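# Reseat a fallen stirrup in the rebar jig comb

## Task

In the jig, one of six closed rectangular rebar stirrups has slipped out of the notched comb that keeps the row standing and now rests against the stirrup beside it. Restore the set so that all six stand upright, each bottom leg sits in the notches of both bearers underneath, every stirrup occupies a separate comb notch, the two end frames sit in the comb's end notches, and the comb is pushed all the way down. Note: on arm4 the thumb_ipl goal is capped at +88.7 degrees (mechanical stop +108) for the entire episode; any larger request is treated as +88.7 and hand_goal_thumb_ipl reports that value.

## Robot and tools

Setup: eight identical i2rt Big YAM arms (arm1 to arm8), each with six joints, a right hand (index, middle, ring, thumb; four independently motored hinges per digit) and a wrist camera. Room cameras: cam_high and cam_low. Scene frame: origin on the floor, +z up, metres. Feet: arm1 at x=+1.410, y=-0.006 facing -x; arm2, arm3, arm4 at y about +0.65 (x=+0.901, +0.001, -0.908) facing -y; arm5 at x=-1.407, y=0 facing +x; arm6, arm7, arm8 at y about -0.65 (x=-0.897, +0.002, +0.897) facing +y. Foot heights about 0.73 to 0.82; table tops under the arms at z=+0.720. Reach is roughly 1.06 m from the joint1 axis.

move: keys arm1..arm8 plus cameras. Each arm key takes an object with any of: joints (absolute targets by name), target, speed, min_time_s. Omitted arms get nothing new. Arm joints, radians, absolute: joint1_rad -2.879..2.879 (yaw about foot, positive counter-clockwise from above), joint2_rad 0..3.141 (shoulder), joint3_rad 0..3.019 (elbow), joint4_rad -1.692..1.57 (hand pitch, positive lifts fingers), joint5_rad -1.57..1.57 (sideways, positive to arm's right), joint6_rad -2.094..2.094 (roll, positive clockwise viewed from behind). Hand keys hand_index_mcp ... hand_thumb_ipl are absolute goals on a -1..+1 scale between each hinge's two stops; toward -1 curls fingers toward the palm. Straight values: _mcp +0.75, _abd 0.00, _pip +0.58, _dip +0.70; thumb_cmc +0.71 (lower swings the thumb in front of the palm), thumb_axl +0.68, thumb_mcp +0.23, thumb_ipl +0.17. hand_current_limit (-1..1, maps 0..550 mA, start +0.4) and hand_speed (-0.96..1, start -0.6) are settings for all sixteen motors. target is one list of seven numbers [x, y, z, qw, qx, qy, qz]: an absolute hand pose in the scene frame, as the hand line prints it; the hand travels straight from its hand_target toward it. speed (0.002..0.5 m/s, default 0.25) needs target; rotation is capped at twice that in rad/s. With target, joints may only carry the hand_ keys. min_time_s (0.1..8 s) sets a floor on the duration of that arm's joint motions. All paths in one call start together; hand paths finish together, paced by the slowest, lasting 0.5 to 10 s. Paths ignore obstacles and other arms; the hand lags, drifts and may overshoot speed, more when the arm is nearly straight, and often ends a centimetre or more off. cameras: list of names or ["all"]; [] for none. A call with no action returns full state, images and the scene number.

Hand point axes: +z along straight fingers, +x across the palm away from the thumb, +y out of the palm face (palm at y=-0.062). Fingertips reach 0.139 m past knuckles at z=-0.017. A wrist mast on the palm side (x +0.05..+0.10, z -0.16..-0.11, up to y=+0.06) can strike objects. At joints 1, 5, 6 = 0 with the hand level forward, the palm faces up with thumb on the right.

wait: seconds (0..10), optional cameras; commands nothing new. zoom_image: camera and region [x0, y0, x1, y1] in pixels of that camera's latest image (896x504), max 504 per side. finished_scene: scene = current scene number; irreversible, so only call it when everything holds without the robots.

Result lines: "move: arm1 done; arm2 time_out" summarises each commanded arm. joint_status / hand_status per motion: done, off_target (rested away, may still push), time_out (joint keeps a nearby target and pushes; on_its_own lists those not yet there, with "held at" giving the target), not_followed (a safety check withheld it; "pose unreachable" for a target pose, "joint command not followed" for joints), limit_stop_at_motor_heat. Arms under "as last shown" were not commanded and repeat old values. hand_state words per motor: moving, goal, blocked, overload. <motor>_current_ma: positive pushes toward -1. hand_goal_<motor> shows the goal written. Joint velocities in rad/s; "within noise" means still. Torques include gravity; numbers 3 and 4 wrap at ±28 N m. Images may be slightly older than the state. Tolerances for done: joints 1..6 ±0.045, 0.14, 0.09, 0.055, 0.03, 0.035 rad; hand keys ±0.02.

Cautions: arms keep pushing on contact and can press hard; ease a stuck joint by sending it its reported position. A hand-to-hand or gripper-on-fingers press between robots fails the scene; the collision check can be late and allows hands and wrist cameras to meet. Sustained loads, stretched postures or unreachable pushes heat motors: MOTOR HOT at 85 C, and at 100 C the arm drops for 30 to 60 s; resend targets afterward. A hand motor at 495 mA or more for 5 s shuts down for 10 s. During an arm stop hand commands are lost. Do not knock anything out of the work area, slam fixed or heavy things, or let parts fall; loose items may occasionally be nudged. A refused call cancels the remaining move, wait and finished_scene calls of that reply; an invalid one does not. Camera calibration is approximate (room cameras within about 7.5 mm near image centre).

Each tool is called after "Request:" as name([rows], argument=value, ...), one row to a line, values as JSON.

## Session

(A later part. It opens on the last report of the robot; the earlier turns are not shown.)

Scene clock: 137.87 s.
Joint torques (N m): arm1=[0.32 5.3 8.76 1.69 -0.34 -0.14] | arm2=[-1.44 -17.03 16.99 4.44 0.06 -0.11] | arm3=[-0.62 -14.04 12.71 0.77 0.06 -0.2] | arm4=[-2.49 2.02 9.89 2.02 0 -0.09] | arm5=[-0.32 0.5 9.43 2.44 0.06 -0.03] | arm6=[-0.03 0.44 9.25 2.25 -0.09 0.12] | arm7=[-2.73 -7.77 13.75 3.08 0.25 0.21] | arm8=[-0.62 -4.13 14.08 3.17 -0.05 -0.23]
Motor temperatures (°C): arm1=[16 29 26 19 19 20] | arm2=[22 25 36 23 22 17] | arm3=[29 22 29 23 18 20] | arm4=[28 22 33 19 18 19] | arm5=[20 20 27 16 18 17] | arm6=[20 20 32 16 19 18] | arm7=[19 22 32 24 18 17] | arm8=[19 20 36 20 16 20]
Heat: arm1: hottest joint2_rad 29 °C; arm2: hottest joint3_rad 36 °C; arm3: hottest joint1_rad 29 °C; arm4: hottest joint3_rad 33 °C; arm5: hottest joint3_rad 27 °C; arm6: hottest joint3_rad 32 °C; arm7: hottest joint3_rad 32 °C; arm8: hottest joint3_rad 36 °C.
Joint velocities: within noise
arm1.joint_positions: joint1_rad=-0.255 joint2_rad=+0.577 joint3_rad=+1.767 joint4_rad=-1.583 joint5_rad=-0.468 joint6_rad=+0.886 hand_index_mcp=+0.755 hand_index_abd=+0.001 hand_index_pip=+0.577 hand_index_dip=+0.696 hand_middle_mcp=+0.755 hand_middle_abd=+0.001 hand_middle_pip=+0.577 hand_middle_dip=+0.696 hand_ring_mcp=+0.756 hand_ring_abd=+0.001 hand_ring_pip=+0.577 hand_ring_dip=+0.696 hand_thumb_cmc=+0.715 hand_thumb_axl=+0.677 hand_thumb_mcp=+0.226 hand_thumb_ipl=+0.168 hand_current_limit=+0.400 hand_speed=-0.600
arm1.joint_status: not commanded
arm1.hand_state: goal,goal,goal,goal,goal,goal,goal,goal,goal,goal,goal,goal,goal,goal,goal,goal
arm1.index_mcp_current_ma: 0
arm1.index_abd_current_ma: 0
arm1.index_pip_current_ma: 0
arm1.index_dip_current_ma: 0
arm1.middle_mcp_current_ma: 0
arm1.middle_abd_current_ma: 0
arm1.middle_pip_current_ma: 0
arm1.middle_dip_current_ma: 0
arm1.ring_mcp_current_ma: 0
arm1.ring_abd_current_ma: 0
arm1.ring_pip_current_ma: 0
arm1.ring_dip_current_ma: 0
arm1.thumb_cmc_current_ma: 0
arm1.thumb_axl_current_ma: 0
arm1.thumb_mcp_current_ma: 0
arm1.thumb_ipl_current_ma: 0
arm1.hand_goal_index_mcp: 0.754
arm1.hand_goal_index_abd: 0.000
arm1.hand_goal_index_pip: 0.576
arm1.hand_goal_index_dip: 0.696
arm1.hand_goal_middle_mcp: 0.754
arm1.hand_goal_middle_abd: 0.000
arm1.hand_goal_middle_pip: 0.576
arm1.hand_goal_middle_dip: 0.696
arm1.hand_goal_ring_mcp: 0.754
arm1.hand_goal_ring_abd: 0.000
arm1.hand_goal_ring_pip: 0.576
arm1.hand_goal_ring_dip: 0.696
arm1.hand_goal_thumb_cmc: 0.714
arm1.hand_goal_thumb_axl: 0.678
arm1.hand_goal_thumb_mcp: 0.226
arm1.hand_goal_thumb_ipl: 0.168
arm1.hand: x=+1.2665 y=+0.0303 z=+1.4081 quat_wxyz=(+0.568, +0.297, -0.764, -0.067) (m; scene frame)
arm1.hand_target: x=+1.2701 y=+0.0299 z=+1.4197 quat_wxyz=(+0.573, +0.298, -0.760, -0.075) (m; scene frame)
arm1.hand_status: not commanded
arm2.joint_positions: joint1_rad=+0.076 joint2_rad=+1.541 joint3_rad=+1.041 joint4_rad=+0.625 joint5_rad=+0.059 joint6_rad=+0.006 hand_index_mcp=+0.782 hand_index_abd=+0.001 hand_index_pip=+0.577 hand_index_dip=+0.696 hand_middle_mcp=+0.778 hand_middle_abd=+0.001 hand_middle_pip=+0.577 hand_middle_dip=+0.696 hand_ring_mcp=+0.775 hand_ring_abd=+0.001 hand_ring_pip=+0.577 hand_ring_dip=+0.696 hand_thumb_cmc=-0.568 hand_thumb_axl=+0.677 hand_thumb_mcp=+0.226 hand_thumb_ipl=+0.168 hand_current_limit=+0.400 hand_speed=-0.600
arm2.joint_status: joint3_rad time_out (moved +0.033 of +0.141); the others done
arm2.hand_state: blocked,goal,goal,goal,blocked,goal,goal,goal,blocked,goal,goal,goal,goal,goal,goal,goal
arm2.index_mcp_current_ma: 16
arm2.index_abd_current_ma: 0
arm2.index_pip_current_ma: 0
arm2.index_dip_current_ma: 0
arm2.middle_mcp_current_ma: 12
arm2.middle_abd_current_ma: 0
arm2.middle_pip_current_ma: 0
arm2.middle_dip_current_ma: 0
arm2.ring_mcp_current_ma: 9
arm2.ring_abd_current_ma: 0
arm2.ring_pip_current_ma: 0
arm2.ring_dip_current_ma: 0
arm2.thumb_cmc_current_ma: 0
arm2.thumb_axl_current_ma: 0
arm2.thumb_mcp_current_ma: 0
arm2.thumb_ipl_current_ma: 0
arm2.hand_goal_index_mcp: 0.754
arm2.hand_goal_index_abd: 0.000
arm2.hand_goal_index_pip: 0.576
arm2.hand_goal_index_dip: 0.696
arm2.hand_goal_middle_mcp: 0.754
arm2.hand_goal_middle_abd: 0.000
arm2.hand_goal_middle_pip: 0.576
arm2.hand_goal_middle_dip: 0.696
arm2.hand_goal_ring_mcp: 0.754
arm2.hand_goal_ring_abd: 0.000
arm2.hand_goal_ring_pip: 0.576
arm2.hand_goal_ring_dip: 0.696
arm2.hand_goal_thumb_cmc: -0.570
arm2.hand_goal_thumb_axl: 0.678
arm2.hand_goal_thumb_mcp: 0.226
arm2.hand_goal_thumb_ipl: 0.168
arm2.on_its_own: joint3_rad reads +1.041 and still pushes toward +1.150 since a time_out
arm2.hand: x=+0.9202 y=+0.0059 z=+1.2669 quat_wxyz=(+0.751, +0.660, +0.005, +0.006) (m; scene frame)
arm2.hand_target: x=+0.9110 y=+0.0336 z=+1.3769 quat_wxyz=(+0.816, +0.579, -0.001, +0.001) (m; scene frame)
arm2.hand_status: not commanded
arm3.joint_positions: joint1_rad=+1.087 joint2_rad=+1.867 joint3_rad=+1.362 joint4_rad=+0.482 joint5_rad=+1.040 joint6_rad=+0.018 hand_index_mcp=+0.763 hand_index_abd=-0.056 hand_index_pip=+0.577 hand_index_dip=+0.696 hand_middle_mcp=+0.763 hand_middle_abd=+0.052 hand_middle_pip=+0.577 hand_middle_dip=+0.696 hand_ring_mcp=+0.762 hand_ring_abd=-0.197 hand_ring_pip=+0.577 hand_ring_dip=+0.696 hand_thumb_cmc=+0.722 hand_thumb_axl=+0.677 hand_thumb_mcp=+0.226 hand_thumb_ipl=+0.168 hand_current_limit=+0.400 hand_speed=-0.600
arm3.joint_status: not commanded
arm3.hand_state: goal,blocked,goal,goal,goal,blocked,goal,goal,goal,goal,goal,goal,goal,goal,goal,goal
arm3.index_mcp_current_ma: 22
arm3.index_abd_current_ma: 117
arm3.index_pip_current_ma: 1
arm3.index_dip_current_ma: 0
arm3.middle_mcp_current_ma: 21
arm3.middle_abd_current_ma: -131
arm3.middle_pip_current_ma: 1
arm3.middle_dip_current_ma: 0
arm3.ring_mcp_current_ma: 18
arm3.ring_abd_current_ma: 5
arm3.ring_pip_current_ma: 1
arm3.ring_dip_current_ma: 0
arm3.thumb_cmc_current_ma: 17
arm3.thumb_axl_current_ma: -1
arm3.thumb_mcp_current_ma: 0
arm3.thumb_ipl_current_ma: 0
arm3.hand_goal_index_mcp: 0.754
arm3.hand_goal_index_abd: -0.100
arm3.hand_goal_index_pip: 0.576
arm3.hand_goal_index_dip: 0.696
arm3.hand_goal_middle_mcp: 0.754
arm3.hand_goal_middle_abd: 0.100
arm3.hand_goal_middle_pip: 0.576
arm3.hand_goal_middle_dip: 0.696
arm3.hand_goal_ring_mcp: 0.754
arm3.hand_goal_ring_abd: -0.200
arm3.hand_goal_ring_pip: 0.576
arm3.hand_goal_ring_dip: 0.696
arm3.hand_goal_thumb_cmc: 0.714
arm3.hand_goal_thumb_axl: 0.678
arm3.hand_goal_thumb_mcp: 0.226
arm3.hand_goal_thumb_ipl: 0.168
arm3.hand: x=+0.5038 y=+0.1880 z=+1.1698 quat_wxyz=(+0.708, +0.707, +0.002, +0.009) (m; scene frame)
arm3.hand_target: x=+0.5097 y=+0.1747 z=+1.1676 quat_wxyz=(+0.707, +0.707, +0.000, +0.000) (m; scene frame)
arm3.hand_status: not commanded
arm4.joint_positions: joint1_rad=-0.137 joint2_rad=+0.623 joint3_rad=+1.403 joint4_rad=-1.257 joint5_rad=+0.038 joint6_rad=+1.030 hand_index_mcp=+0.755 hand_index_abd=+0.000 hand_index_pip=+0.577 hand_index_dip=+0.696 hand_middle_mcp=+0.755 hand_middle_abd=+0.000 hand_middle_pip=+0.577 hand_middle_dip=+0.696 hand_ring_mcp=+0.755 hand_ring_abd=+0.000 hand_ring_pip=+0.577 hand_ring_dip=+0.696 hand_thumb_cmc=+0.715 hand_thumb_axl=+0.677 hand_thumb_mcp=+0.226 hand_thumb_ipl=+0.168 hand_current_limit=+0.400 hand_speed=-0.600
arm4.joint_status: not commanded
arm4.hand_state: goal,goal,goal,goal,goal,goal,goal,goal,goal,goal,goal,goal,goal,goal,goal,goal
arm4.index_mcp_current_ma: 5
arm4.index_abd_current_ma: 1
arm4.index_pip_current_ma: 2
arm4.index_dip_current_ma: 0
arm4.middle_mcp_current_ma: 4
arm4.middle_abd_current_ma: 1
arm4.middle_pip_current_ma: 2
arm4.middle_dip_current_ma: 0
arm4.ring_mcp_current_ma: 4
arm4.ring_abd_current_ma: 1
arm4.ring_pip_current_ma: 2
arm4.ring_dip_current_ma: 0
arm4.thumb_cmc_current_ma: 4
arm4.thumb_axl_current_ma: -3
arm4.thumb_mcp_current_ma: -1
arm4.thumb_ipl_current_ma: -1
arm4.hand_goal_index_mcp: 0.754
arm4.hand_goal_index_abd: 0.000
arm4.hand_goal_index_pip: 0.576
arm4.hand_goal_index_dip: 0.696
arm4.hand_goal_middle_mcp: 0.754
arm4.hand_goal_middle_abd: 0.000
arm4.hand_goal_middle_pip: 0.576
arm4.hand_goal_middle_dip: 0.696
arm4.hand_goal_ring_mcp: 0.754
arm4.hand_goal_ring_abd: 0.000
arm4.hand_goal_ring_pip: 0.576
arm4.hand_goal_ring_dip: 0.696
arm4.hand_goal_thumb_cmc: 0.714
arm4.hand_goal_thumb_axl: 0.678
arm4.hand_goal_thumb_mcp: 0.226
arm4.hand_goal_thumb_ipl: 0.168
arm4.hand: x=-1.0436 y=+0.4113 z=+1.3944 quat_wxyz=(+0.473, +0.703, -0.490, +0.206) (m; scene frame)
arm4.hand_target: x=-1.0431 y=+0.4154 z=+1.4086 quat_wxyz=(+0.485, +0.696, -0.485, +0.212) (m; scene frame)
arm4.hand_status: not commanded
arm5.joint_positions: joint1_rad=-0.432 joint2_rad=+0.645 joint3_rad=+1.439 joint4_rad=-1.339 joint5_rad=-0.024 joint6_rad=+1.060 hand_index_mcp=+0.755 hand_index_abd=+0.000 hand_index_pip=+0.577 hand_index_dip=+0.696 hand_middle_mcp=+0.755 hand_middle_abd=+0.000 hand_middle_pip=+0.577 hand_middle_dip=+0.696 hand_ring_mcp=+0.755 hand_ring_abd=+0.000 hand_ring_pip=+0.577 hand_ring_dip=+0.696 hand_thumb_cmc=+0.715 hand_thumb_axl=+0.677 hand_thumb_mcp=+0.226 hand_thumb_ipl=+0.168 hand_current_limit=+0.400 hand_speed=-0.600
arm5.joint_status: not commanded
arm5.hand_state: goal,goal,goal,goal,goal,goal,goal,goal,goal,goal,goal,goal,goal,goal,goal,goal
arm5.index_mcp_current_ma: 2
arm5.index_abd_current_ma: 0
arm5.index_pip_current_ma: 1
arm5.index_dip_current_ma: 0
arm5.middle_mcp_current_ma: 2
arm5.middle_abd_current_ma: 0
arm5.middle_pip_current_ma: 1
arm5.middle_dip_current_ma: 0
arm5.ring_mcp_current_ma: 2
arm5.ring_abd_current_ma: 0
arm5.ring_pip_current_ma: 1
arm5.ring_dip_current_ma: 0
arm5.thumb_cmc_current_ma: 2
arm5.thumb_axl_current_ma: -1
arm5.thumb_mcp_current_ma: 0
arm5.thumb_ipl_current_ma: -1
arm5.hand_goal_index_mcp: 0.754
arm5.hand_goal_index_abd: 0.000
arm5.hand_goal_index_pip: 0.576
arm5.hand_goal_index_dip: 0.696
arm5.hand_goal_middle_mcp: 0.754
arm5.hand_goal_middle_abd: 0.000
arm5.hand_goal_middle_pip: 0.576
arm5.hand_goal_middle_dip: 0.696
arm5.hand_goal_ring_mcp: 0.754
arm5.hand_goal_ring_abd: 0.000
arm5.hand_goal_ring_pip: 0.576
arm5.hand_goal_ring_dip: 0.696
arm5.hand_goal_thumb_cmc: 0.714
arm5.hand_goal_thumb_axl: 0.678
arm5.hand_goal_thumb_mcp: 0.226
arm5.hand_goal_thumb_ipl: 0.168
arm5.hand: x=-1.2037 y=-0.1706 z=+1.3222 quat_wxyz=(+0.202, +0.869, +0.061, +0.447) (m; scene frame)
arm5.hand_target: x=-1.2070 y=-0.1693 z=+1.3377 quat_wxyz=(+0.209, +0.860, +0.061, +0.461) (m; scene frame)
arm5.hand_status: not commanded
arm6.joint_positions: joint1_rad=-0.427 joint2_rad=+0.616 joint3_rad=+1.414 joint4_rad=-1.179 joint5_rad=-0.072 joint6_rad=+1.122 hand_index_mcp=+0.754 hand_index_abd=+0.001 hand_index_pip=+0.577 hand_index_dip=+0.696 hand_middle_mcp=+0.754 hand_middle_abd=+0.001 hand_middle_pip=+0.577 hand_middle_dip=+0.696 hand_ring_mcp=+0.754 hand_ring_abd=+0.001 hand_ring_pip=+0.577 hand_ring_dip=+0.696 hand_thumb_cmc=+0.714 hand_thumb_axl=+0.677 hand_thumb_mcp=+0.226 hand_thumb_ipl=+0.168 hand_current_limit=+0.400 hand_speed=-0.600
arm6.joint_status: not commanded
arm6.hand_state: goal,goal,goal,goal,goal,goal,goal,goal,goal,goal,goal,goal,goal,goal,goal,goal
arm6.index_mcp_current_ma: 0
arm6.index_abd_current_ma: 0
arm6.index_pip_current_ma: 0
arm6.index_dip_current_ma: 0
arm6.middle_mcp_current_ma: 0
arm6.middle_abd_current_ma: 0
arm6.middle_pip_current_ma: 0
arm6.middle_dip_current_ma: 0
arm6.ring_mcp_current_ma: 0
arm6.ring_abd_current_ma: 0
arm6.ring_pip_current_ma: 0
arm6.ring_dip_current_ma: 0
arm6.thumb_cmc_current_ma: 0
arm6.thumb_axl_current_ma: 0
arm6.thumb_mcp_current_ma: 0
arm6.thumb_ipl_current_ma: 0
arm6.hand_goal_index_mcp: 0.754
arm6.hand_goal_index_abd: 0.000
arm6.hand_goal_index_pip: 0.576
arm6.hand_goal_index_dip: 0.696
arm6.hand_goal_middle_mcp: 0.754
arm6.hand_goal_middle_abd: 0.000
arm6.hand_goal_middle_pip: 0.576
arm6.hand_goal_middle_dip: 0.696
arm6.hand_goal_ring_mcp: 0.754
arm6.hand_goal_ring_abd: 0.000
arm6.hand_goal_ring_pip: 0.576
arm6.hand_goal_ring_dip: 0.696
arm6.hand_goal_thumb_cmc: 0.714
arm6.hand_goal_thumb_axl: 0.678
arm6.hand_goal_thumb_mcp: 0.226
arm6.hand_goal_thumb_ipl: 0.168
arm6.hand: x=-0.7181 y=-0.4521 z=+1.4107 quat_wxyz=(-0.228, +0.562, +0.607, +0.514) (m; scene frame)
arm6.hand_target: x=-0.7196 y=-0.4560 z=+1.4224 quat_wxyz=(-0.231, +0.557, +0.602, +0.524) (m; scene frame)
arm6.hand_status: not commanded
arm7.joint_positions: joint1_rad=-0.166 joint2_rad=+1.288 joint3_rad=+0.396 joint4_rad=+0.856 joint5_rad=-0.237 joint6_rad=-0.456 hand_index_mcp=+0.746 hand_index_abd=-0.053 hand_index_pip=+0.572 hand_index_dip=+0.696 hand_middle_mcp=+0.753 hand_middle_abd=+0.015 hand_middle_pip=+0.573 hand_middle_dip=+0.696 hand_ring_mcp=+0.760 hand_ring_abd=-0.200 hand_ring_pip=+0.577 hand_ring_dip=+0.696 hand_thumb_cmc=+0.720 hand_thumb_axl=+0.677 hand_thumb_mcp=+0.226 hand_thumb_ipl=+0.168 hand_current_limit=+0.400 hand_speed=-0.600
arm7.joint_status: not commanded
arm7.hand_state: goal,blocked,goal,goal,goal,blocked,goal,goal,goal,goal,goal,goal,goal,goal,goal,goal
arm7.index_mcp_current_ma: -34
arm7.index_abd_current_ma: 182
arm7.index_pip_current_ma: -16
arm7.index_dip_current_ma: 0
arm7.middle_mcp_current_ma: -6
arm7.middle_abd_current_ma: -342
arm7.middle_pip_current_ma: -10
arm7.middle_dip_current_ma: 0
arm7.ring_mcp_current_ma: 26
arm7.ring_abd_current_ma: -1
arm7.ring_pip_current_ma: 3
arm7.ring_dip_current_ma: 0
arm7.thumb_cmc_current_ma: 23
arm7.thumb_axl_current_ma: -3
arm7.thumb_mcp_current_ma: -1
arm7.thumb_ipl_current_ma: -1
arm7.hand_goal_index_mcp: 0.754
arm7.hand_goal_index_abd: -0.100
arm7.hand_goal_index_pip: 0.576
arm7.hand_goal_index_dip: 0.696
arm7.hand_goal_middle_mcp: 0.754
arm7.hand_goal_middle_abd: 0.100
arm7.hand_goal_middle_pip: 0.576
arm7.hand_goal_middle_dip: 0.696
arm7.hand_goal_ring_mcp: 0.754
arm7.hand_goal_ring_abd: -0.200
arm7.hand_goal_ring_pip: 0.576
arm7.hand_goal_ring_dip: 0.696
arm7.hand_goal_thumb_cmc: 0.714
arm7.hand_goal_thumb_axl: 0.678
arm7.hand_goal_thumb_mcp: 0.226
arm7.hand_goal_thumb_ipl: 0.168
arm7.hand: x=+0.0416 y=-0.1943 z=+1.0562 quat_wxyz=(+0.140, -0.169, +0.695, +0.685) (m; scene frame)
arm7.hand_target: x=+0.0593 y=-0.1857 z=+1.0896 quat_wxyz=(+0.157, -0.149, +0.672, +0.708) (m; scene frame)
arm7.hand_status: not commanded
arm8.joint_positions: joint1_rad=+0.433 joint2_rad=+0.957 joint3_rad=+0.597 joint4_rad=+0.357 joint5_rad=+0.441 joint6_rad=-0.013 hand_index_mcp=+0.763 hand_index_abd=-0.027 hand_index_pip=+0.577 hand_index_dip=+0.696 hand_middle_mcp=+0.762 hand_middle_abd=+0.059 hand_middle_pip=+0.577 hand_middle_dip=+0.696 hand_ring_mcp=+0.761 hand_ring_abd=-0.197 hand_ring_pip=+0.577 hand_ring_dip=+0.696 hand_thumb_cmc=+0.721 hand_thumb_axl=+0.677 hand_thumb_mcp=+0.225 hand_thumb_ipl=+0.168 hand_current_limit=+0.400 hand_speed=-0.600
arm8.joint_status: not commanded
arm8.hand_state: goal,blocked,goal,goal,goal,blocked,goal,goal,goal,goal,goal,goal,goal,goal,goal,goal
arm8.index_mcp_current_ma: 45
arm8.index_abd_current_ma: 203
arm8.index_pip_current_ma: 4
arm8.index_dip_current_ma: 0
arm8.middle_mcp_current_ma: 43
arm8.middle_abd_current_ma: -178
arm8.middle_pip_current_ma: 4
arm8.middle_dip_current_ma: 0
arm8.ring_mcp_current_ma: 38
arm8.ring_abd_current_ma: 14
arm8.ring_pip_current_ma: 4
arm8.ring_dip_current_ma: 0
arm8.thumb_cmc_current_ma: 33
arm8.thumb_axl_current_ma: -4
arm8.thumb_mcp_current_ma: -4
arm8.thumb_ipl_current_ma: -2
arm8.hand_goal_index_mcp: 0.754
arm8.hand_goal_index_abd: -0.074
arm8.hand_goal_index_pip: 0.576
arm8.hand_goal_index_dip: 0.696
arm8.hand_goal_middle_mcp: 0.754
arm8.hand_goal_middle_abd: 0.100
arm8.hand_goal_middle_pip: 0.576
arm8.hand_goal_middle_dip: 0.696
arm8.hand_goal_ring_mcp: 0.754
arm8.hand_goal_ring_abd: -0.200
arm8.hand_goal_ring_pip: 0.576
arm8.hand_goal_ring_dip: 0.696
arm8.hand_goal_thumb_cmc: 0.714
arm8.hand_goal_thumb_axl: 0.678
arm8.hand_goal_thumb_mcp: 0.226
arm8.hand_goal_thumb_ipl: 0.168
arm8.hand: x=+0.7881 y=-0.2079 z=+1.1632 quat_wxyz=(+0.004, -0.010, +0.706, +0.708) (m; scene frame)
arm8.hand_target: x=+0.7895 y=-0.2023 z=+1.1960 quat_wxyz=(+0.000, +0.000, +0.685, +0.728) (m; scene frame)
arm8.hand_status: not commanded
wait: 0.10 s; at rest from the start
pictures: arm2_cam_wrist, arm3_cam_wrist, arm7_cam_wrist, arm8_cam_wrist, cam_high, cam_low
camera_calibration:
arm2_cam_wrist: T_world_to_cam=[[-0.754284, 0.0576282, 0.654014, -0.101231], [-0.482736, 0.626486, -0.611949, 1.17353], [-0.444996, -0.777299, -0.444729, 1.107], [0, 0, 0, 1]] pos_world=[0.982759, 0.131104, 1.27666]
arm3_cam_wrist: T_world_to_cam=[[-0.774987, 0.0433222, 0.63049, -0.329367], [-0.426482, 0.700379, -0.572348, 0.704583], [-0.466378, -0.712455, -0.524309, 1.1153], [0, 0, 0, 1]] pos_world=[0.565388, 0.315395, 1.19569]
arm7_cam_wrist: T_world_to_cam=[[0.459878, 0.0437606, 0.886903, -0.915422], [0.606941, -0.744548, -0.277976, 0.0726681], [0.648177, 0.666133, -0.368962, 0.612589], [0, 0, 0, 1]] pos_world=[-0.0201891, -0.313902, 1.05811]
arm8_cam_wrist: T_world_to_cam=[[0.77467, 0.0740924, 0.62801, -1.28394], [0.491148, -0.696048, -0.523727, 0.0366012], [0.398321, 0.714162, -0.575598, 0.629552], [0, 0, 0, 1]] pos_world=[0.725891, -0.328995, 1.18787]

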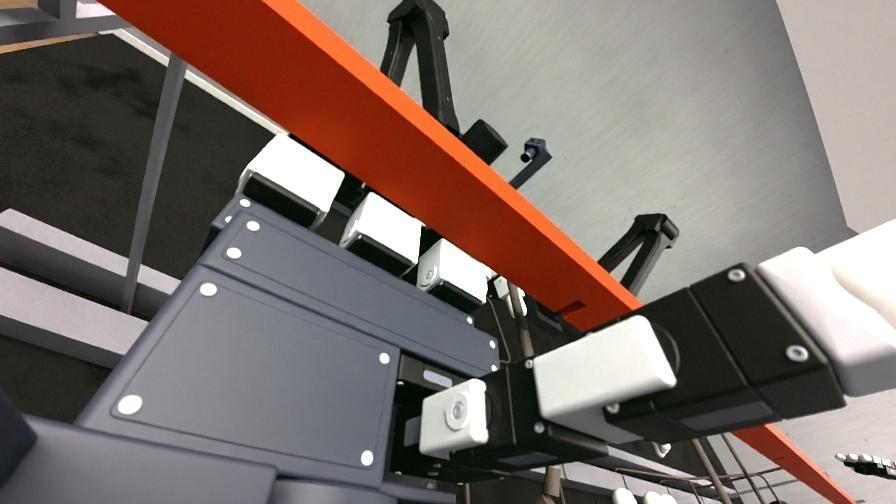

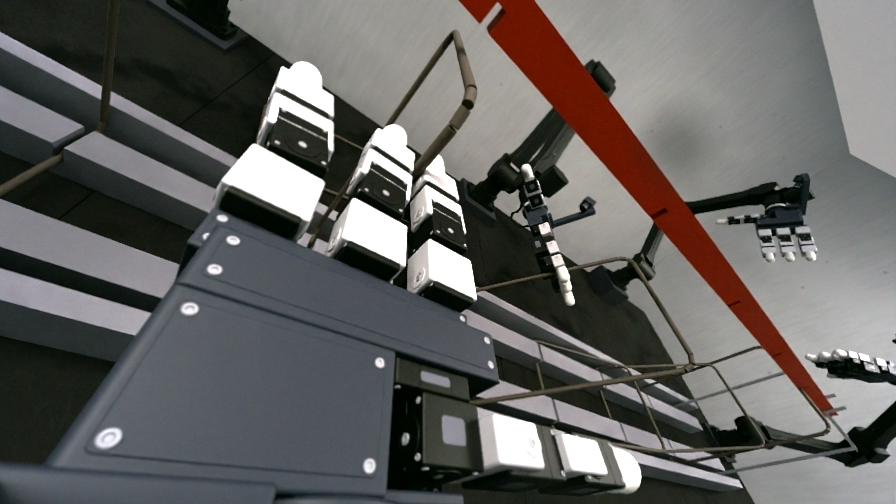

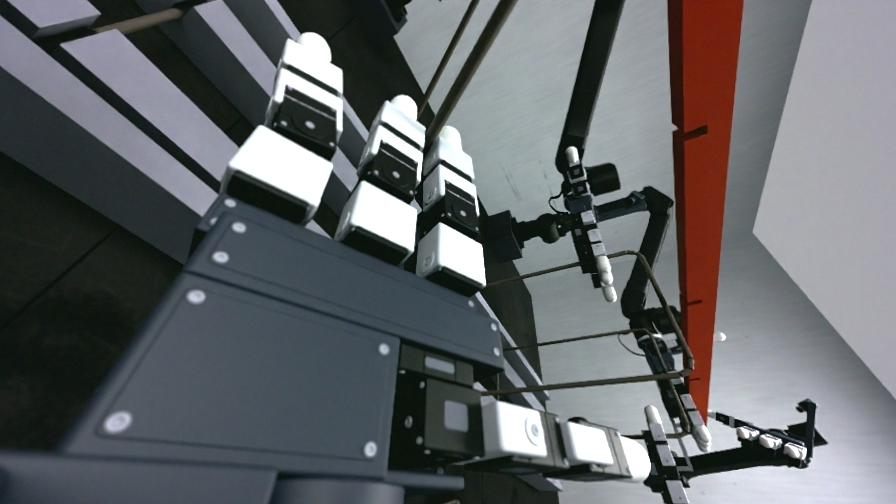

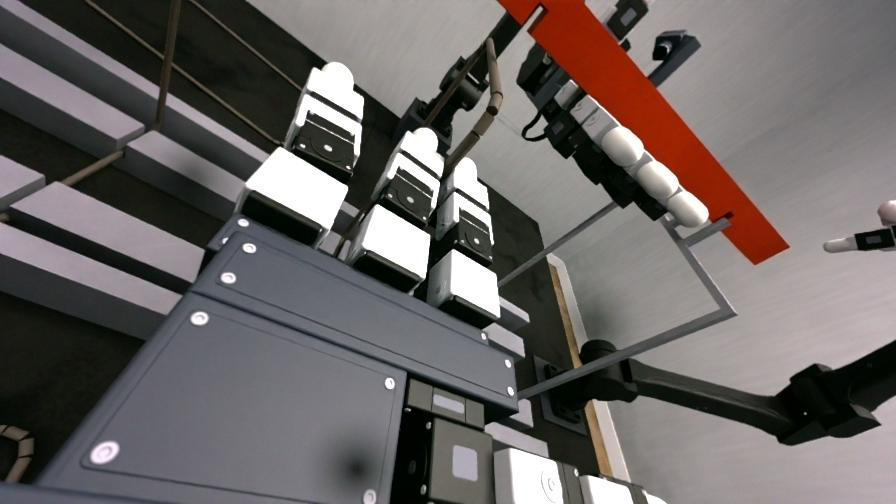

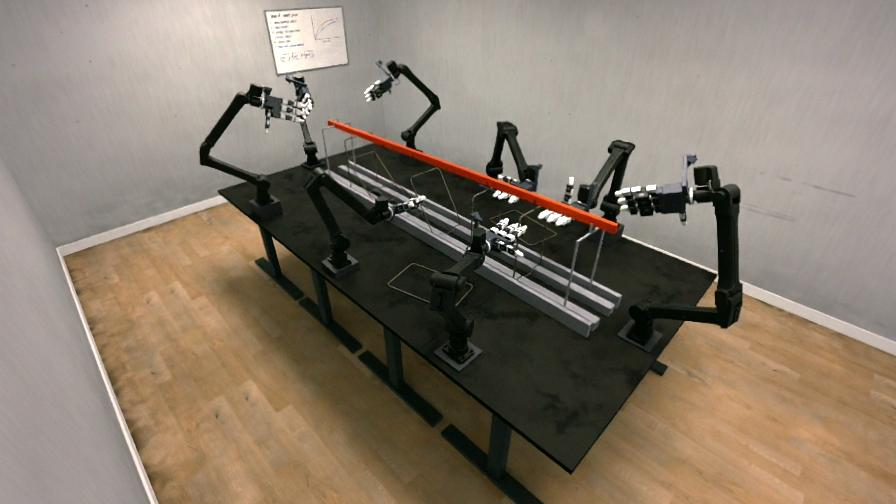

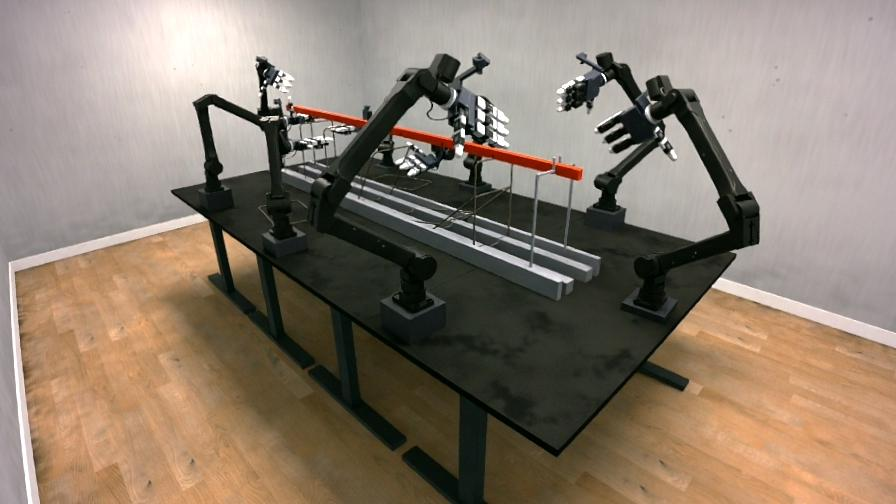

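Request:
move(cameras=["arm4_cam_wrist","arm5_cam_wrist","arm6_cam_wrist","cam_low","cam_high"])

Request:
zoom_image(camera="cam_low", region=[400, 150, 520, 260])

Request:
zoom_image(camera="cam_high", region=[315, 120, 415, 220])

Scene clock: 139.37 s.
Joint torques (N m): arm1=[0.26 5.54 8.8 1.68 -0.36 -0.12] | arm2=[-1.26 -16.97 16.96 4.49 0.06 -0.11] | arm3=[-0.62 -13.98 12.71 0.77 0.06 -0.21] | arm4=[-1.61 1.49 9.57 2.28 -0.06 -0.06] | arm5=[-0.38 0.56 9.43 2.43 0.06 -0.03] | arm6=[-0.03 0.5 9.25 2.25 -0.09 0.12] | arm7=[-2.67 -7.71 13.72 3.06 0.24 0.22] | arm8=[-0.56 -4.07 14.05 3.18 -0.05 -0.23]
Motor temperatures (°C): arm1=[16 29 26 19 19 20] | arm2=[22 26 37 23 22 17] | arm3=[29 22 29 23 18 20] | arm4=[28 22 33 19 18 19] | arm5=[20 20 27 16 18 17] | arm6=[20 20 32 16 19 18] | arm7=[19 22 32 24 18 17] | arm8=[19 20 36 20 16 20]
Heat: arm1: hottest joint2_rad 29 °C; arm2: hottest joint3_rad 37 °C; arm3: hottest joint1_rad 29 °C; arm4: hottest joint3_rad 33 °C; arm5: hottest joint3_rad 27 °C; arm6: hottest joint3_rad 32 °C; arm7: hottest joint3_rad 32 °C; arm8: hottest joint3_rad 36 °C.
Joint velocities: arm1=[within noise] | arm2=[within noise] | arm3=[within noise] | arm4=[within noise] | arm5=[0.005 -0.015 -0.002 0.007 -0.051 -0.154] | arm6=[within noise] | arm7=[within noise] | arm8=[within noise]
arm1.joint_positions: joint1_rad=-0.255 joint2_rad=+0.577 joint3_rad=+1.767 joint4_rad=-1.583 joint5_rad=-0.468 joint6_rad=+0.886 hand_index_mcp=+0.755 hand_index_abd=+0.001 hand_index_pip=+0.577 hand_index_dip=+0.696 hand_middle_mcp=+0.755 hand_middle_abd=+0.001 hand_middle_pip=+0.577 hand_middle_dip=+0.696 hand_ring_mcp=+0.756 hand_ring_abd=+0.001 hand_ring_pip=+0.577 hand_ring_dip=+0.696 hand_thumb_cmc=+0.715 hand_thumb_axl=+0.677 hand_thumb_mcp=+0.226 hand_thumb_ipl=+0.168 hand_current_limit=+0.400 hand_speed=-0.600
arm1.joint_status: not commanded
arm1.hand_state: goal,goal,goal,goal,goal,goal,goal,goal,goal,goal,goal,goal,goal,goal,goal,goal
arm1.index_mcp_current_ma: 0
arm1.index_abd_current_ma: 0
arm1.index_pip_current_ma: 0
arm1.index_dip_current_ma: 0
arm1.middle_mcp_current_ma: 0
arm1.middle_abd_current_ma: 0
arm1.middle_pip_current_ma: 0
arm1.middle_dip_current_ma: 0
arm1.ring_mcp_current_ma: 0
arm1.ring_abd_current_ma: 0
arm1.ring_pip_current_ma: 0
arm1.ring_dip_current_ma: 0
arm1.thumb_cmc_current_ma: 0
arm1.thumb_axl_current_ma: 0
arm1.thumb_mcp_current_ma: 0
arm1.thumb_ipl_current_ma: 0
arm1.hand_goal_index_mcp: 0.754
arm1.hand_goal_index_abd: 0.000
arm1.hand_goal_index_pip: 0.576
arm1.hand_goal_index_dip: 0.696
arm1.hand_goal_middle_mcp: 0.754
arm1.hand_goal_middle_abd: 0.000
arm1.hand_goal_middle_pip: 0.576
arm1.hand_goal_middle_dip: 0.696
arm1.hand_goal_ring_mcp: 0.754
arm1.hand_goal_ring_abd: 0.000
arm1.hand_goal_ring_pip: 0.576
arm1.hand_goal_ring_dip: 0.696
arm1.hand_goal_thumb_cmc: 0.714
arm1.hand_goal_thumb_axl: 0.678
arm1.hand_goal_thumb_mcp: 0.226
arm1.hand_goal_thumb_ipl: 0.168
arm1.hand: x=+1.2665 y=+0.0303 z=+1.4081 quat_wxyz=(+0.568, +0.297, -0.764, -0.067) (m; scene frame)
arm1.hand_target: x=+1.2701 y=+0.0299 z=+1.4197 quat_wxyz=(+0.573, +0.298, -0.760, -0.075) (m; scene frame)
arm1.hand_status: not commanded
arm2.joint_positions: joint1_rad=+0.076 joint2_rad=+1.541 joint3_rad=+1.041 joint4_rad=+0.625 joint5_rad=+0.059 joint6_rad=+0.006 hand_index_mcp=+0.782 hand_index_abd=+0.001 hand_index_pip=+0.577 hand_index_dip=+0.696 hand_middle_mcp=+0.778 hand_middle_abd=+0.001 hand_middle_pip=+0.577 hand_middle_dip=+0.696 hand_ring_mcp=+0.775 hand_ring_abd=+0.001 hand_ring_pip=+0.577 hand_ring_dip=+0.696 hand_thumb_cmc=-0.568 hand_thumb_axl=+0.677 hand_thumb_mcp=+0.226 hand_thumb_ipl=+0.168 hand_current_limit=+0.400 hand_speed=-0.600
arm2.joint_status: joint3_rad time_out (moved +0.033 of +0.141); the others done
arm2.hand_state: blocked,goal,goal,goal,blocked,goal,goal,goal,blocked,goal,goal,goal,goal,goal,goal,goal
arm2.index_mcp_current_ma: 16
arm2.index_abd_current_ma: 0
arm2.index_pip_current_ma: 0
arm2.index_dip_current_ma: 0
arm2.middle_mcp_current_ma: 12
arm2.middle_abd_current_ma: 0
arm2.middle_pip_current_ma: 0
arm2.middle_dip_current_ma: 0
arm2.ring_mcp_current_ma: 9
arm2.ring_abd_current_ma: 0
arm2.ring_pip_current_ma: 0
arm2.ring_dip_current_ma: 0
arm2.thumb_cmc_current_ma: 0
arm2.thumb_axl_current_ma: 0
arm2.thumb_mcp_current_ma: 0
arm2.thumb_ipl_current_ma: 0
arm2.hand_goal_index_mcp: 0.754
arm2.hand_goal_index_abd: 0.000
arm2.hand_goal_index_pip: 0.576
arm2.hand_goal_index_dip: 0.696
arm2.hand_goal_middle_mcp: 0.754
arm2.hand_goal_middle_abd: 0.000
arm2.hand_goal_middle_pip: 0.576
arm2.hand_goal_middle_dip: 0.696
arm2.hand_goal_ring_mcp: 0.754
arm2.hand_goal_ring_abd: 0.000
arm2.hand_goal_ring_pip: 0.576
arm2.hand_goal_ring_dip: 0.696
arm2.hand_goal_thumb_cmc: -0.570
arm2.hand_goal_thumb_axl: 0.678
arm2.hand_goal_thumb_mcp: 0.226
arm2.hand_goal_thumb_ipl: 0.168
arm2.on_its_own: joint3_rad reads +1.041 and still pushes toward +1.150 since a time_out
arm2.hand: x=+0.9202 y=+0.0059 z=+1.2669 quat_wxyz=(+0.751, +0.660, +0.005, +0.006) (m; scene frame)
arm2.hand_target: x=+0.9110 y=+0.0336 z=+1.3769 quat_wxyz=(+0.816, +0.579, -0.001, +0.001) (m; scene frame)
arm2.hand_status: not commanded
arm3.joint_positions: joint1_rad=+1.087 joint2_rad=+1.867 joint3_rad=+1.362 joint4_rad=+0.482 joint5_rad=+1.040 joint6_rad=+0.018 hand_index_mcp=+0.763 hand_index_abd=-0.056 hand_index_pip=+0.577 hand_index_dip=+0.696 hand_middle_mcp=+0.763 hand_middle_abd=+0.052 hand_middle_pip=+0.577 hand_middle_dip=+0.696 hand_ring_mcp=+0.762 hand_ring_abd=-0.197 hand_ring_pip=+0.577 hand_ring_dip=+0.696 hand_thumb_cmc=+0.722 hand_thumb_axl=+0.677 hand_thumb_mcp=+0.226 hand_thumb_ipl=+0.168 hand_current_limit=+0.400 hand_speed=-0.600
arm3.joint_status: not commanded
arm3.hand_state: goal,blocked,goal,goal,goal,blocked,goal,goal,goal,goal,goal,goal,goal,goal,goal,goal
arm3.index_mcp_current_ma: 22
arm3.index_abd_current_ma: 117
arm3.index_pip_current_ma: 1
arm3.index_dip_current_ma: 0
arm3.middle_mcp_current_ma: 21
arm3.middle_abd_current_ma: -131
arm3.middle_pip_current_ma: 1
arm3.middle_dip_current_ma: 0
arm3.ring_mcp_current_ma: 18
arm3.ring_abd_current_ma: 5
arm3.ring_pip_current_ma: 1
arm3.ring_dip_current_ma: 0
arm3.thumb_cmc_current_ma: 17
arm3.thumb_axl_current_ma: -1
arm3.thumb_mcp_current_ma: 0
arm3.thumb_ipl_current_ma: 0
arm3.hand_goal_index_mcp: 0.754
arm3.hand_goal_index_abd: -0.100
arm3.hand_goal_index_pip: 0.576
arm3.hand_goal_index_dip: 0.696
arm3.hand_goal_middle_mcp: 0.754
arm3.hand_goal_middle_abd: 0.100
arm3.hand_goal_middle_pip: 0.576
arm3.hand_goal_middle_dip: 0.696
arm3.hand_goal_ring_mcp: 0.754
arm3.hand_goal_ring_abd: -0.200
arm3.hand_goal_ring_pip: 0.576
arm3.hand_goal_ring_dip: 0.696
arm3.hand_goal_thumb_cmc: 0.714
arm3.hand_goal_thumb_axl: 0.678
arm3.hand_goal_thumb_mcp: 0.226
arm3.hand_goal_thumb_ipl: 0.168
arm3.hand: x=+0.5038 y=+0.1880 z=+1.1698 quat_wxyz=(+0.708, +0.707, +0.002, +0.009) (m; scene frame)
arm3.hand_target: x=+0.5097 y=+0.1747 z=+1.1676 quat_wxyz=(+0.707, +0.707, +0.000, +0.000) (m; scene frame)
arm3.hand_status: not commanded
arm4.joint_positions: joint1_rad=-0.137 joint2_rad=+0.623 joint3_rad=+1.403 joint4_rad=-1.257 joint5_rad=+0.038 joint6_rad=+1.030 hand_index_mcp=+0.755 hand_index_abd=+0.000 hand_index_pip=+0.577 hand_index_dip=+0.696 hand_middle_mcp=+0.755 hand_middle_abd=+0.000 hand_middle_pip=+0.577 hand_middle_dip=+0.696 hand_ring_mcp=+0.755 hand_ring_abd=+0.000 hand_ring_pip=+0.577 hand_ring_dip=+0.696 hand_thumb_cmc=+0.715 hand_thumb_axl=+0.677 hand_thumb_mcp=+0.226 hand_thumb_ipl=+0.168 hand_current_limit=+0.400 hand_speed=-0.600
arm4.joint_status: not commanded
arm4.hand_state: goal,goal,goal,goal,goal,goal,goal,goal,goal,goal,goal,goal,goal,goal,goal,goal
arm4.index_mcp_current_ma: 5
arm4.index_abd_current_ma: 1
arm4.index_pip_current_ma: 2
arm4.index_dip_current_ma: 0
arm4.middle_mcp_current_ma: 4
arm4.middle_abd_current_ma: 1
arm4.middle_pip_current_ma: 2
arm4.middle_dip_current_ma: 0
arm4.ring_mcp_current_ma: 4
arm4.ring_abd_current_ma: 1
arm4.ring_pip_current_ma: 2
arm4.ring_dip_current_ma: 0
arm4.thumb_cmc_current_ma: 4
arm4.thumb_axl_current_ma: -3
arm4.thumb_mcp_current_ma: -1
arm4.thumb_ipl_current_ma: -1
arm4.hand_goal_index_mcp: 0.754
arm4.hand_goal_index_abd: 0.000
arm4.hand_goal_index_pip: 0.576
arm4.hand_goal_index_dip: 0.696
arm4.hand_goal_middle_mcp: 0.754
arm4.hand_goal_middle_abd: 0.000
arm4.hand_goal_middle_pip: 0.576
arm4.hand_goal_middle_dip: 0.696
arm4.hand_goal_ring_mcp: 0.754
arm4.hand_goal_ring_abd: 0.000
arm4.hand_goal_ring_pip: 0.576
arm4.hand_goal_ring_dip: 0.696
arm4.hand_goal_thumb_cmc: 0.714
arm4.hand_goal_thumb_axl: 0.678
arm4.hand_goal_thumb_mcp: 0.226
arm4.hand_goal_thumb_ipl: 0.168
arm4.hand: x=-1.0436 y=+0.4113 z=+1.3944 quat_wxyz=(+0.473, +0.703, -0.490, +0.206) (m; scene frame)
arm4.hand_target: x=-1.0431 y=+0.4154 z=+1.4086 quat_wxyz=(+0.485, +0.696, -0.485, +0.212) (m; scene frame)
arm4.hand_status: not commanded
arm5.joint_positions: joint1_rad=-0.432 joint2_rad=+0.645 joint3_rad=+1.439 joint4_rad=-1.339 joint5_rad=-0.024 joint6_rad=+1.060 hand_index_mcp=+0.755 hand_index_abd=+0.000 hand_index_pip=+0.577 hand_index_dip=+0.696 hand_middle_mcp=+0.755 hand_middle_abd=+0.000 hand_middle_pip=+0.577 hand_middle_dip=+0.696 hand_ring_mcp=+0.755 hand_ring_abd=+0.000 hand_ring_pip=+0.577 hand_ring_dip=+0.696 hand_thumb_cmc=+0.715 hand_thumb_axl=+0.677 hand_thumb_mcp=+0.226 hand_thumb_ipl=+0.168 hand_current_limit=+0.400 hand_speed=-0.600
arm5.joint_status: not commanded
arm5.hand_state: goal,goal,goal,goal,goal,goal,goal,goal,goal,goal,goal,goal,goal,goal,goal,goal
arm5.index_mcp_current_ma: 2
arm5.index_abd_current_ma: 0
arm5.index_pip_current_ma: 1
arm5.index_dip_current_ma: 0
arm5.middle_mcp_current_ma: 2
arm5.middle_abd_current_ma: 0
arm5.middle_pip_current_ma: 1
arm5.middle_dip_current_ma: 0
arm5.ring_mcp_current_ma: 2
arm5.ring_abd_current_ma: 0
arm5.ring_pip_current_ma: 1
arm5.ring_dip_current_ma: 0
arm5.thumb_cmc_current_ma: 2
arm5.thumb_axl_current_ma: -1
arm5.thumb_mcp_current_ma: 0
arm5.thumb_ipl_current_ma: -1
arm5.hand_goal_index_mcp: 0.754
arm5.hand_goal_index_abd: 0.000
arm5.hand_goal_index_pip: 0.576
arm5.hand_goal_index_dip: 0.696
arm5.hand_goal_middle_mcp: 0.754
arm5.hand_goal_middle_abd: 0.000
arm5.hand_goal_middle_pip: 0.576
arm5.hand_goal_middle_dip: 0.696
arm5.hand_goal_ring_mcp: 0.754
arm5.hand_goal_ring_abd: 0.000
arm5.hand_goal_ring_pip: 0.576
arm5.hand_goal_ring_dip: 0.696
arm5.hand_goal_thumb_cmc: 0.714
arm5.hand_goal_thumb_axl: 0.678
arm5.hand_goal_thumb_mcp: 0.226
arm5.hand_goal_thumb_ipl: 0.168
arm5.hand: x=-1.2037 y=-0.1706 z=+1.3222 quat_wxyz=(+0.202, +0.869, +0.061, +0.447) (m; scene frame)
arm5.hand_target: x=-1.2070 y=-0.1693 z=+1.3377 quat_wxyz=(+0.209, +0.860, +0.061, +0.461) (m; scene frame)
arm5.hand_status: not commanded
arm6.joint_positions: joint1_rad=-0.427 joint2_rad=+0.616 joint3_rad=+1.414 joint4_rad=-1.179 joint5_rad=-0.072 joint6_rad=+1.122 hand_index_mcp=+0.754 hand_index_abd=+0.001 hand_index_pip=+0.577 hand_index_dip=+0.696 hand_middle_mcp=+0.754 hand_middle_abd=+0.001 hand_middle_pip=+0.577 hand_middle_dip=+0.696 hand_ring_mcp=+0.754 hand_ring_abd=+0.001 hand_ring_pip=+0.577 hand_ring_dip=+0.696 hand_thumb_cmc=+0.714 hand_thumb_axl=+0.677 hand_thumb_mcp=+0.226 hand_thumb_ipl=+0.168 hand_current_limit=+0.400 hand_speed=-0.600
arm6.joint_status: not commanded
arm6.hand_state: goal,goal,goal,goal,goal,goal,goal,goal,goal,goal,goal,goal,goal,goal,goal,goal
arm6.index_mcp_current_ma: 0
arm6.index_abd_current_ma: 0
arm6.index_pip_current_ma: 0
arm6.index_dip_current_ma: 0
arm6.middle_mcp_current_ma: 0
arm6.middle_abd_current_ma: 0
arm6.middle_pip_current_ma: 0
arm6.middle_dip_current_ma: 0
arm6.ring_mcp_current_ma: 0
arm6.ring_abd_current_ma: 0
arm6.ring_pip_current_ma: 0
arm6.ring_dip_current_ma: 0
arm6.thumb_cmc_current_ma: 0
arm6.thumb_axl_current_ma: 0
arm6.thumb_mcp_current_ma: 0
arm6.thumb_ipl_current_ma: 0
arm6.hand_goal_index_mcp: 0.754
arm6.hand_goal_index_abd: 0.000
arm6.hand_goal_index_pip: 0.576
arm6.hand_goal_index_dip: 0.696
arm6.hand_goal_middle_mcp: 0.754
arm6.hand_goal_middle_abd: 0.000
arm6.hand_goal_middle_pip: 0.576
arm6.hand_goal_middle_dip: 0.696
arm6.hand_goal_ring_mcp: 0.754
arm6.hand_goal_ring_abd: 0.000
arm6.hand_goal_ring_pip: 0.576
arm6.hand_goal_ring_dip: 0.696
arm6.hand_goal_thumb_cmc: 0.714
arm6.hand_goal_thumb_axl: 0.678
arm6.hand_goal_thumb_mcp: 0.226
arm6.hand_goal_thumb_ipl: 0.168
arm6.hand: x=-0.7181 y=-0.4521 z=+1.4107 quat_wxyz=(-0.228, +0.562, +0.607, +0.514) (m; scene frame)
arm6.hand_target: x=-0.7196 y=-0.4560 z=+1.4224 quat_wxyz=(-0.231, +0.557, +0.602, +0.524) (m; scene frame)
arm6.hand_status: not commanded
arm7.joint_positions: joint1_rad=-0.166 joint2_rad=+1.288 joint3_rad=+0.396 joint4_rad=+0.856 joint5_rad=-0.237 joint6_rad=-0.456 hand_index_mcp=+0.746 hand_index_abd=-0.053 hand_index_pip=+0.572 hand_index_dip=+0.696 hand_middle_mcp=+0.753 hand_middle_abd=+0.015 hand_middle_pip=+0.573 hand_middle_dip=+0.696 hand_ring_mcp=+0.760 hand_ring_abd=-0.200 hand_ring_pip=+0.577 hand_ring_dip=+0.696 hand_thumb_cmc=+0.720 hand_thumb_axl=+0.677 hand_thumb_mcp=+0.226 hand_thumb_ipl=+0.168 hand_current_limit=+0.400 hand_speed=-0.600
arm7.joint_status: not commanded
arm7.hand_state: goal,blocked,goal,goal,goal,blocked,goal,goal,goal,goal,goal,goal,goal,goal,goal,goal
arm7.index_mcp_current_ma: -34
arm7.index_abd_current_ma: 182
arm7.index_pip_current_ma: -16
arm7.index_dip_current_ma: 0
arm7.middle_mcp_current_ma: -6
arm7.middle_abd_current_ma: -342
arm7.middle_pip_current_ma: -10
arm7.middle_dip_current_ma: 0
arm7.ring_mcp_current_ma: 26
arm7.ring_abd_current_ma: -1
arm7.ring_pip_current_ma: 3
arm7.ring_dip_current_ma: 0
arm7.thumb_cmc_current_ma: 23
arm7.thumb_axl_current_ma: -3
arm7.thumb_mcp_current_ma: -1
arm7.thumb_ipl_current_ma: -1
arm7.hand_goal_index_mcp: 0.754
arm7.hand_goal_index_abd: -0.100
arm7.hand_goal_index_pip: 0.576
arm7.hand_goal_index_dip: 0.696
arm7.hand_goal_middle_mcp: 0.754
arm7.hand_goal_middle_abd: 0.100
arm7.hand_goal_middle_pip: 0.576
arm7.hand_goal_middle_dip: 0.696
arm7.hand_goal_ring_mcp: 0.754
arm7.hand_goal_ring_abd: -0.200
arm7.hand_goal_ring_pip: 0.576
arm7.hand_goal_ring_dip: 0.696
arm7.hand_goal_thumb_cmc: 0.714
arm7.hand_goal_thumb_axl: 0.678
arm7.hand_goal_thumb_mcp: 0.226
arm7.hand_goal_thumb_ipl: 0.168
arm7.hand: x=+0.0416 y=-0.1943 z=+1.0562 quat_wxyz=(+0.140, -0.169, +0.695, +0.685) (m; scene frame)
arm7.hand_target: x=+0.0593 y=-0.1857 z=+1.0896 quat_wxyz=(+0.157, -0.149, +0.672, +0.708) (m; scene frame)
arm7.hand_status: not commanded
arm8.joint_positions: joint1_rad=+0.433 joint2_rad=+0.957 joint3_rad=+0.597 joint4_rad=+0.357 joint5_rad=+0.441 joint6_rad=-0.013 hand_index_mcp=+0.763 hand_index_abd=-0.027 hand_index_pip=+0.577 hand_index_dip=+0.696 hand_middle_mcp=+0.762 hand_middle_abd=+0.059 hand_middle_pip=+0.577 hand_middle_dip=+0.696 hand_ring_mcp=+0.761 hand_ring_abd=-0.197 hand_ring_pip=+0.577 hand_ring_dip=+0.696 hand_thumb_cmc=+0.721 hand_thumb_axl=+0.677 hand_thumb_mcp=+0.225 hand_thumb_ipl=+0.168 hand_current_limit=+0.400 hand_speed=-0.600
arm8.joint_status: not commanded
arm8.hand_state: goal,blocked,goal,goal,goal,blocked,goal,goal,goal,goal,goal,goal,goal,goal,goal,goal
arm8.index_mcp_current_ma: 45
arm8.index_abd_current_ma: 203
arm8.index_pip_current_ma: 4
arm8.index_dip_current_ma: 0
arm8.middle_mcp_current_ma: 43
arm8.middle_abd_current_ma: -178
arm8.middle_pip_current_ma: 4
arm8.middle_dip_current_ma: 0
arm8.ring_mcp_current_ma: 38
arm8.ring_abd_current_ma: 14
arm8.ring_pip_current_ma: 4
arm8.ring_dip_current_ma: 0
arm8.thumb_cmc_current_ma: 33
arm8.thumb_axl_current_ma: -4
arm8.thumb_mcp_current_ma: -4
arm8.thumb_ipl_current_ma: -2
arm8.hand_goal_index_mcp: 0.754
arm8.hand_goal_index_abd: -0.074
arm8.hand_goal_index_pip: 0.576
arm8.hand_goal_index_dip: 0.696
arm8.hand_goal_middle_mcp: 0.754
arm8.hand_goal_middle_abd: 0.100
arm8.hand_goal_middle_pip: 0.576
arm8.hand_goal_middle_dip: 0.696
arm8.hand_goal_ring_mcp: 0.754
arm8.hand_goal_ring_abd: -0.200
arm8.hand_goal_ring_pip: 0.576
arm8.hand_goal_ring_dip: 0.696
arm8.hand_goal_thumb_cmc: 0.714
arm8.hand_goal_thumb_axl: 0.678
arm8.hand_goal_thumb_mcp: 0.226
arm8.hand_goal_thumb_ipl: 0.168
arm8.hand: x=+0.7881 y=-0.2079 z=+1.1632 quat_wxyz=(+0.004, -0.010, +0.706, +0.708) (m; scene frame)
arm8.hand_target: x=+0.7895 y=-0.2023 z=+1.1960 quat_wxyz=(+0.000, +0.000, +0.685, +0.728) (m; scene frame)
arm8.hand_status: not commanded
pictures: arm4_cam_wrist, arm5_cam_wrist, arm6_cam_wrist, cam_high, cam_low

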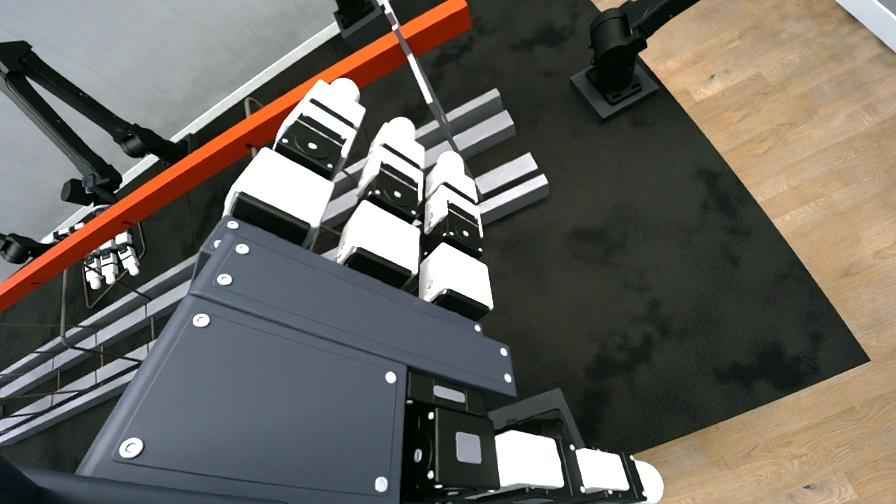

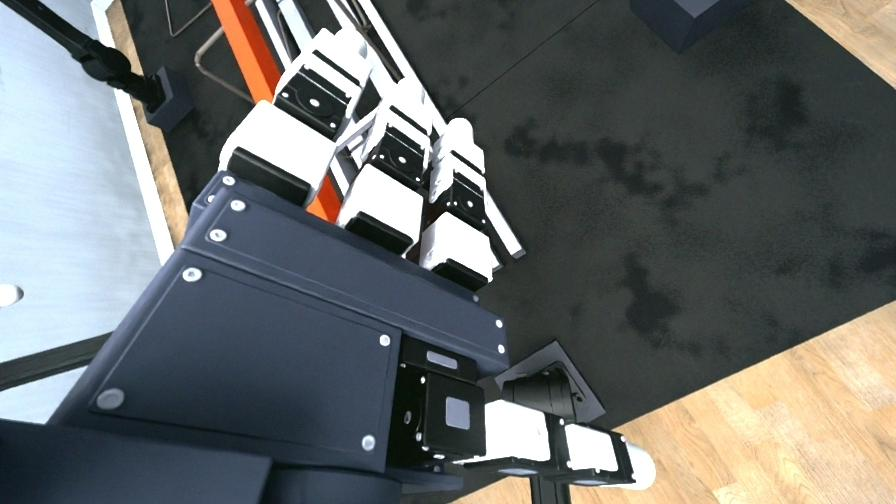

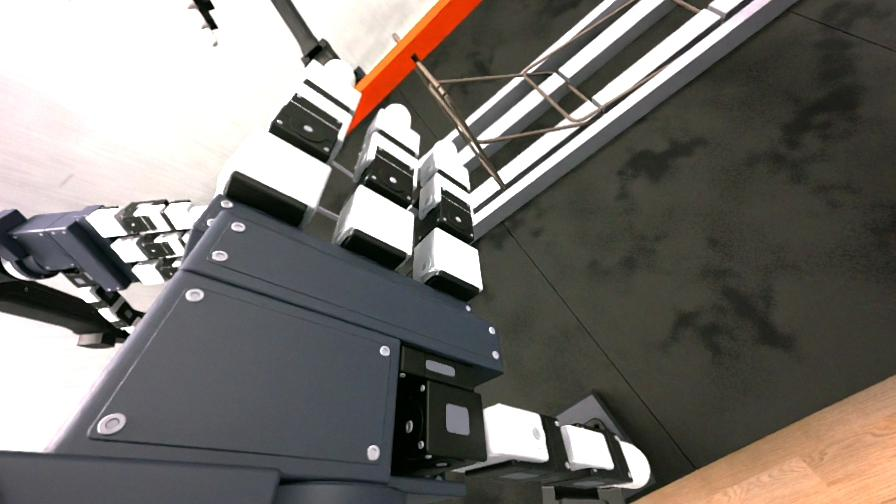

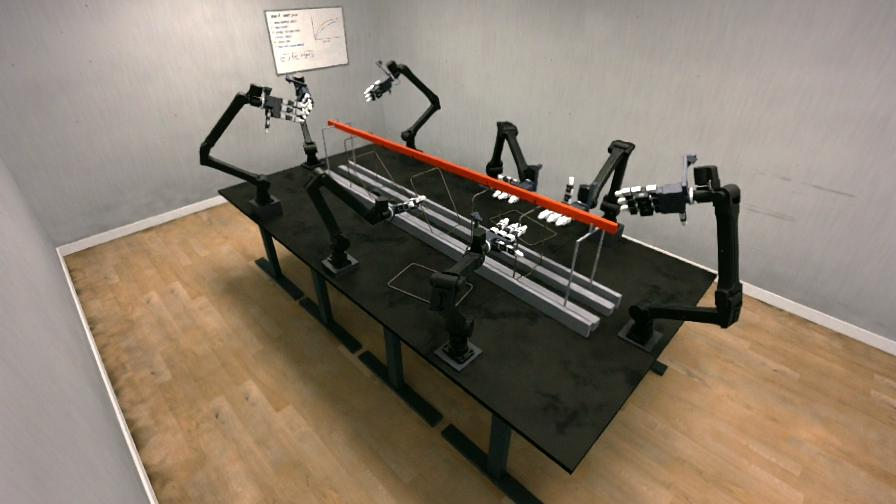

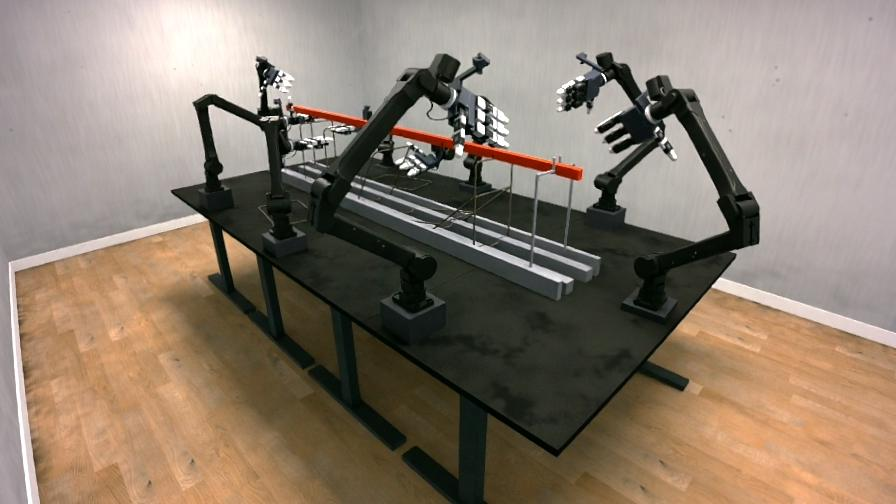

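Scaled by 4.200.

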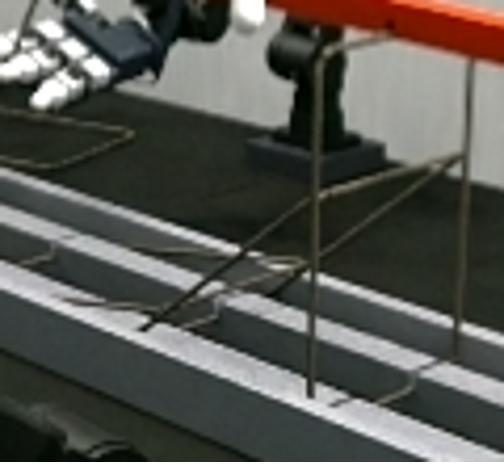

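Scaled by 5.040.

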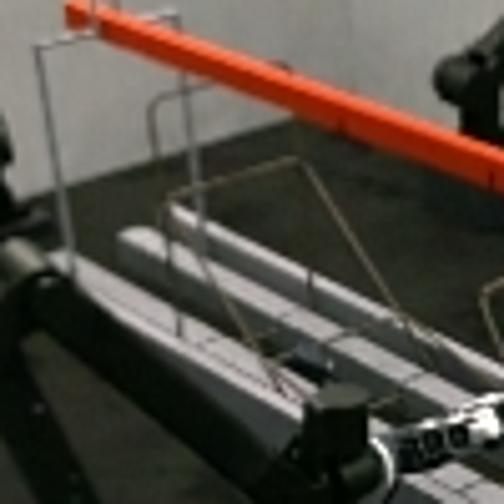

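Request:
zoom_image(camera="arm6_cam_wrist", region=[370, 0, 770, 260])

Request:
zoom_image(camera="arm4_cam_wrist", region=[0, 80, 240, 460])

Scaled by 1.260.

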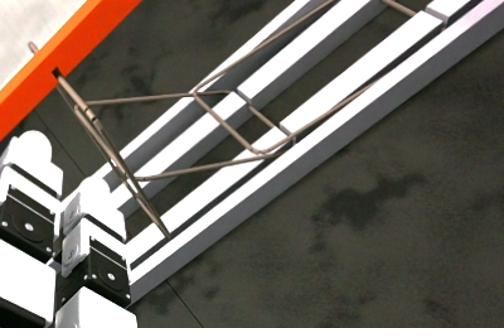

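Scaled by 1.326.

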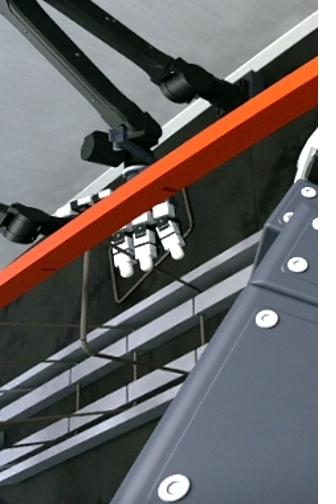

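Request:
zoom_image(camera="arm6_cam_wrist", region=[460, 90, 660, 230])

Request:
zoom_image(camera="arm6_cam_wrist", region=[560, 0, 800, 130])

Scaled by 2.520.

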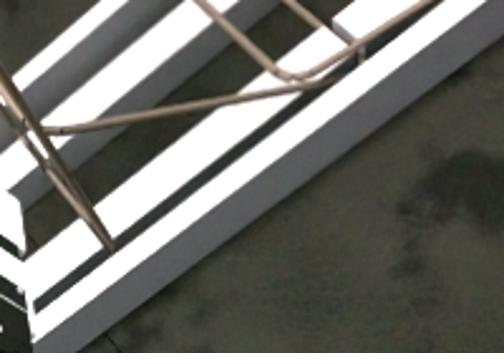

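Scaled by 2.100.

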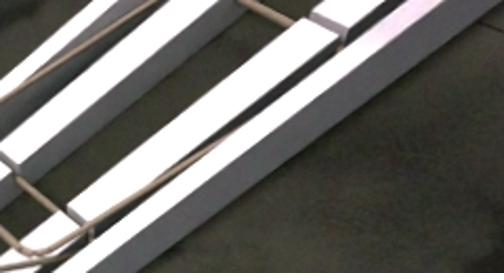

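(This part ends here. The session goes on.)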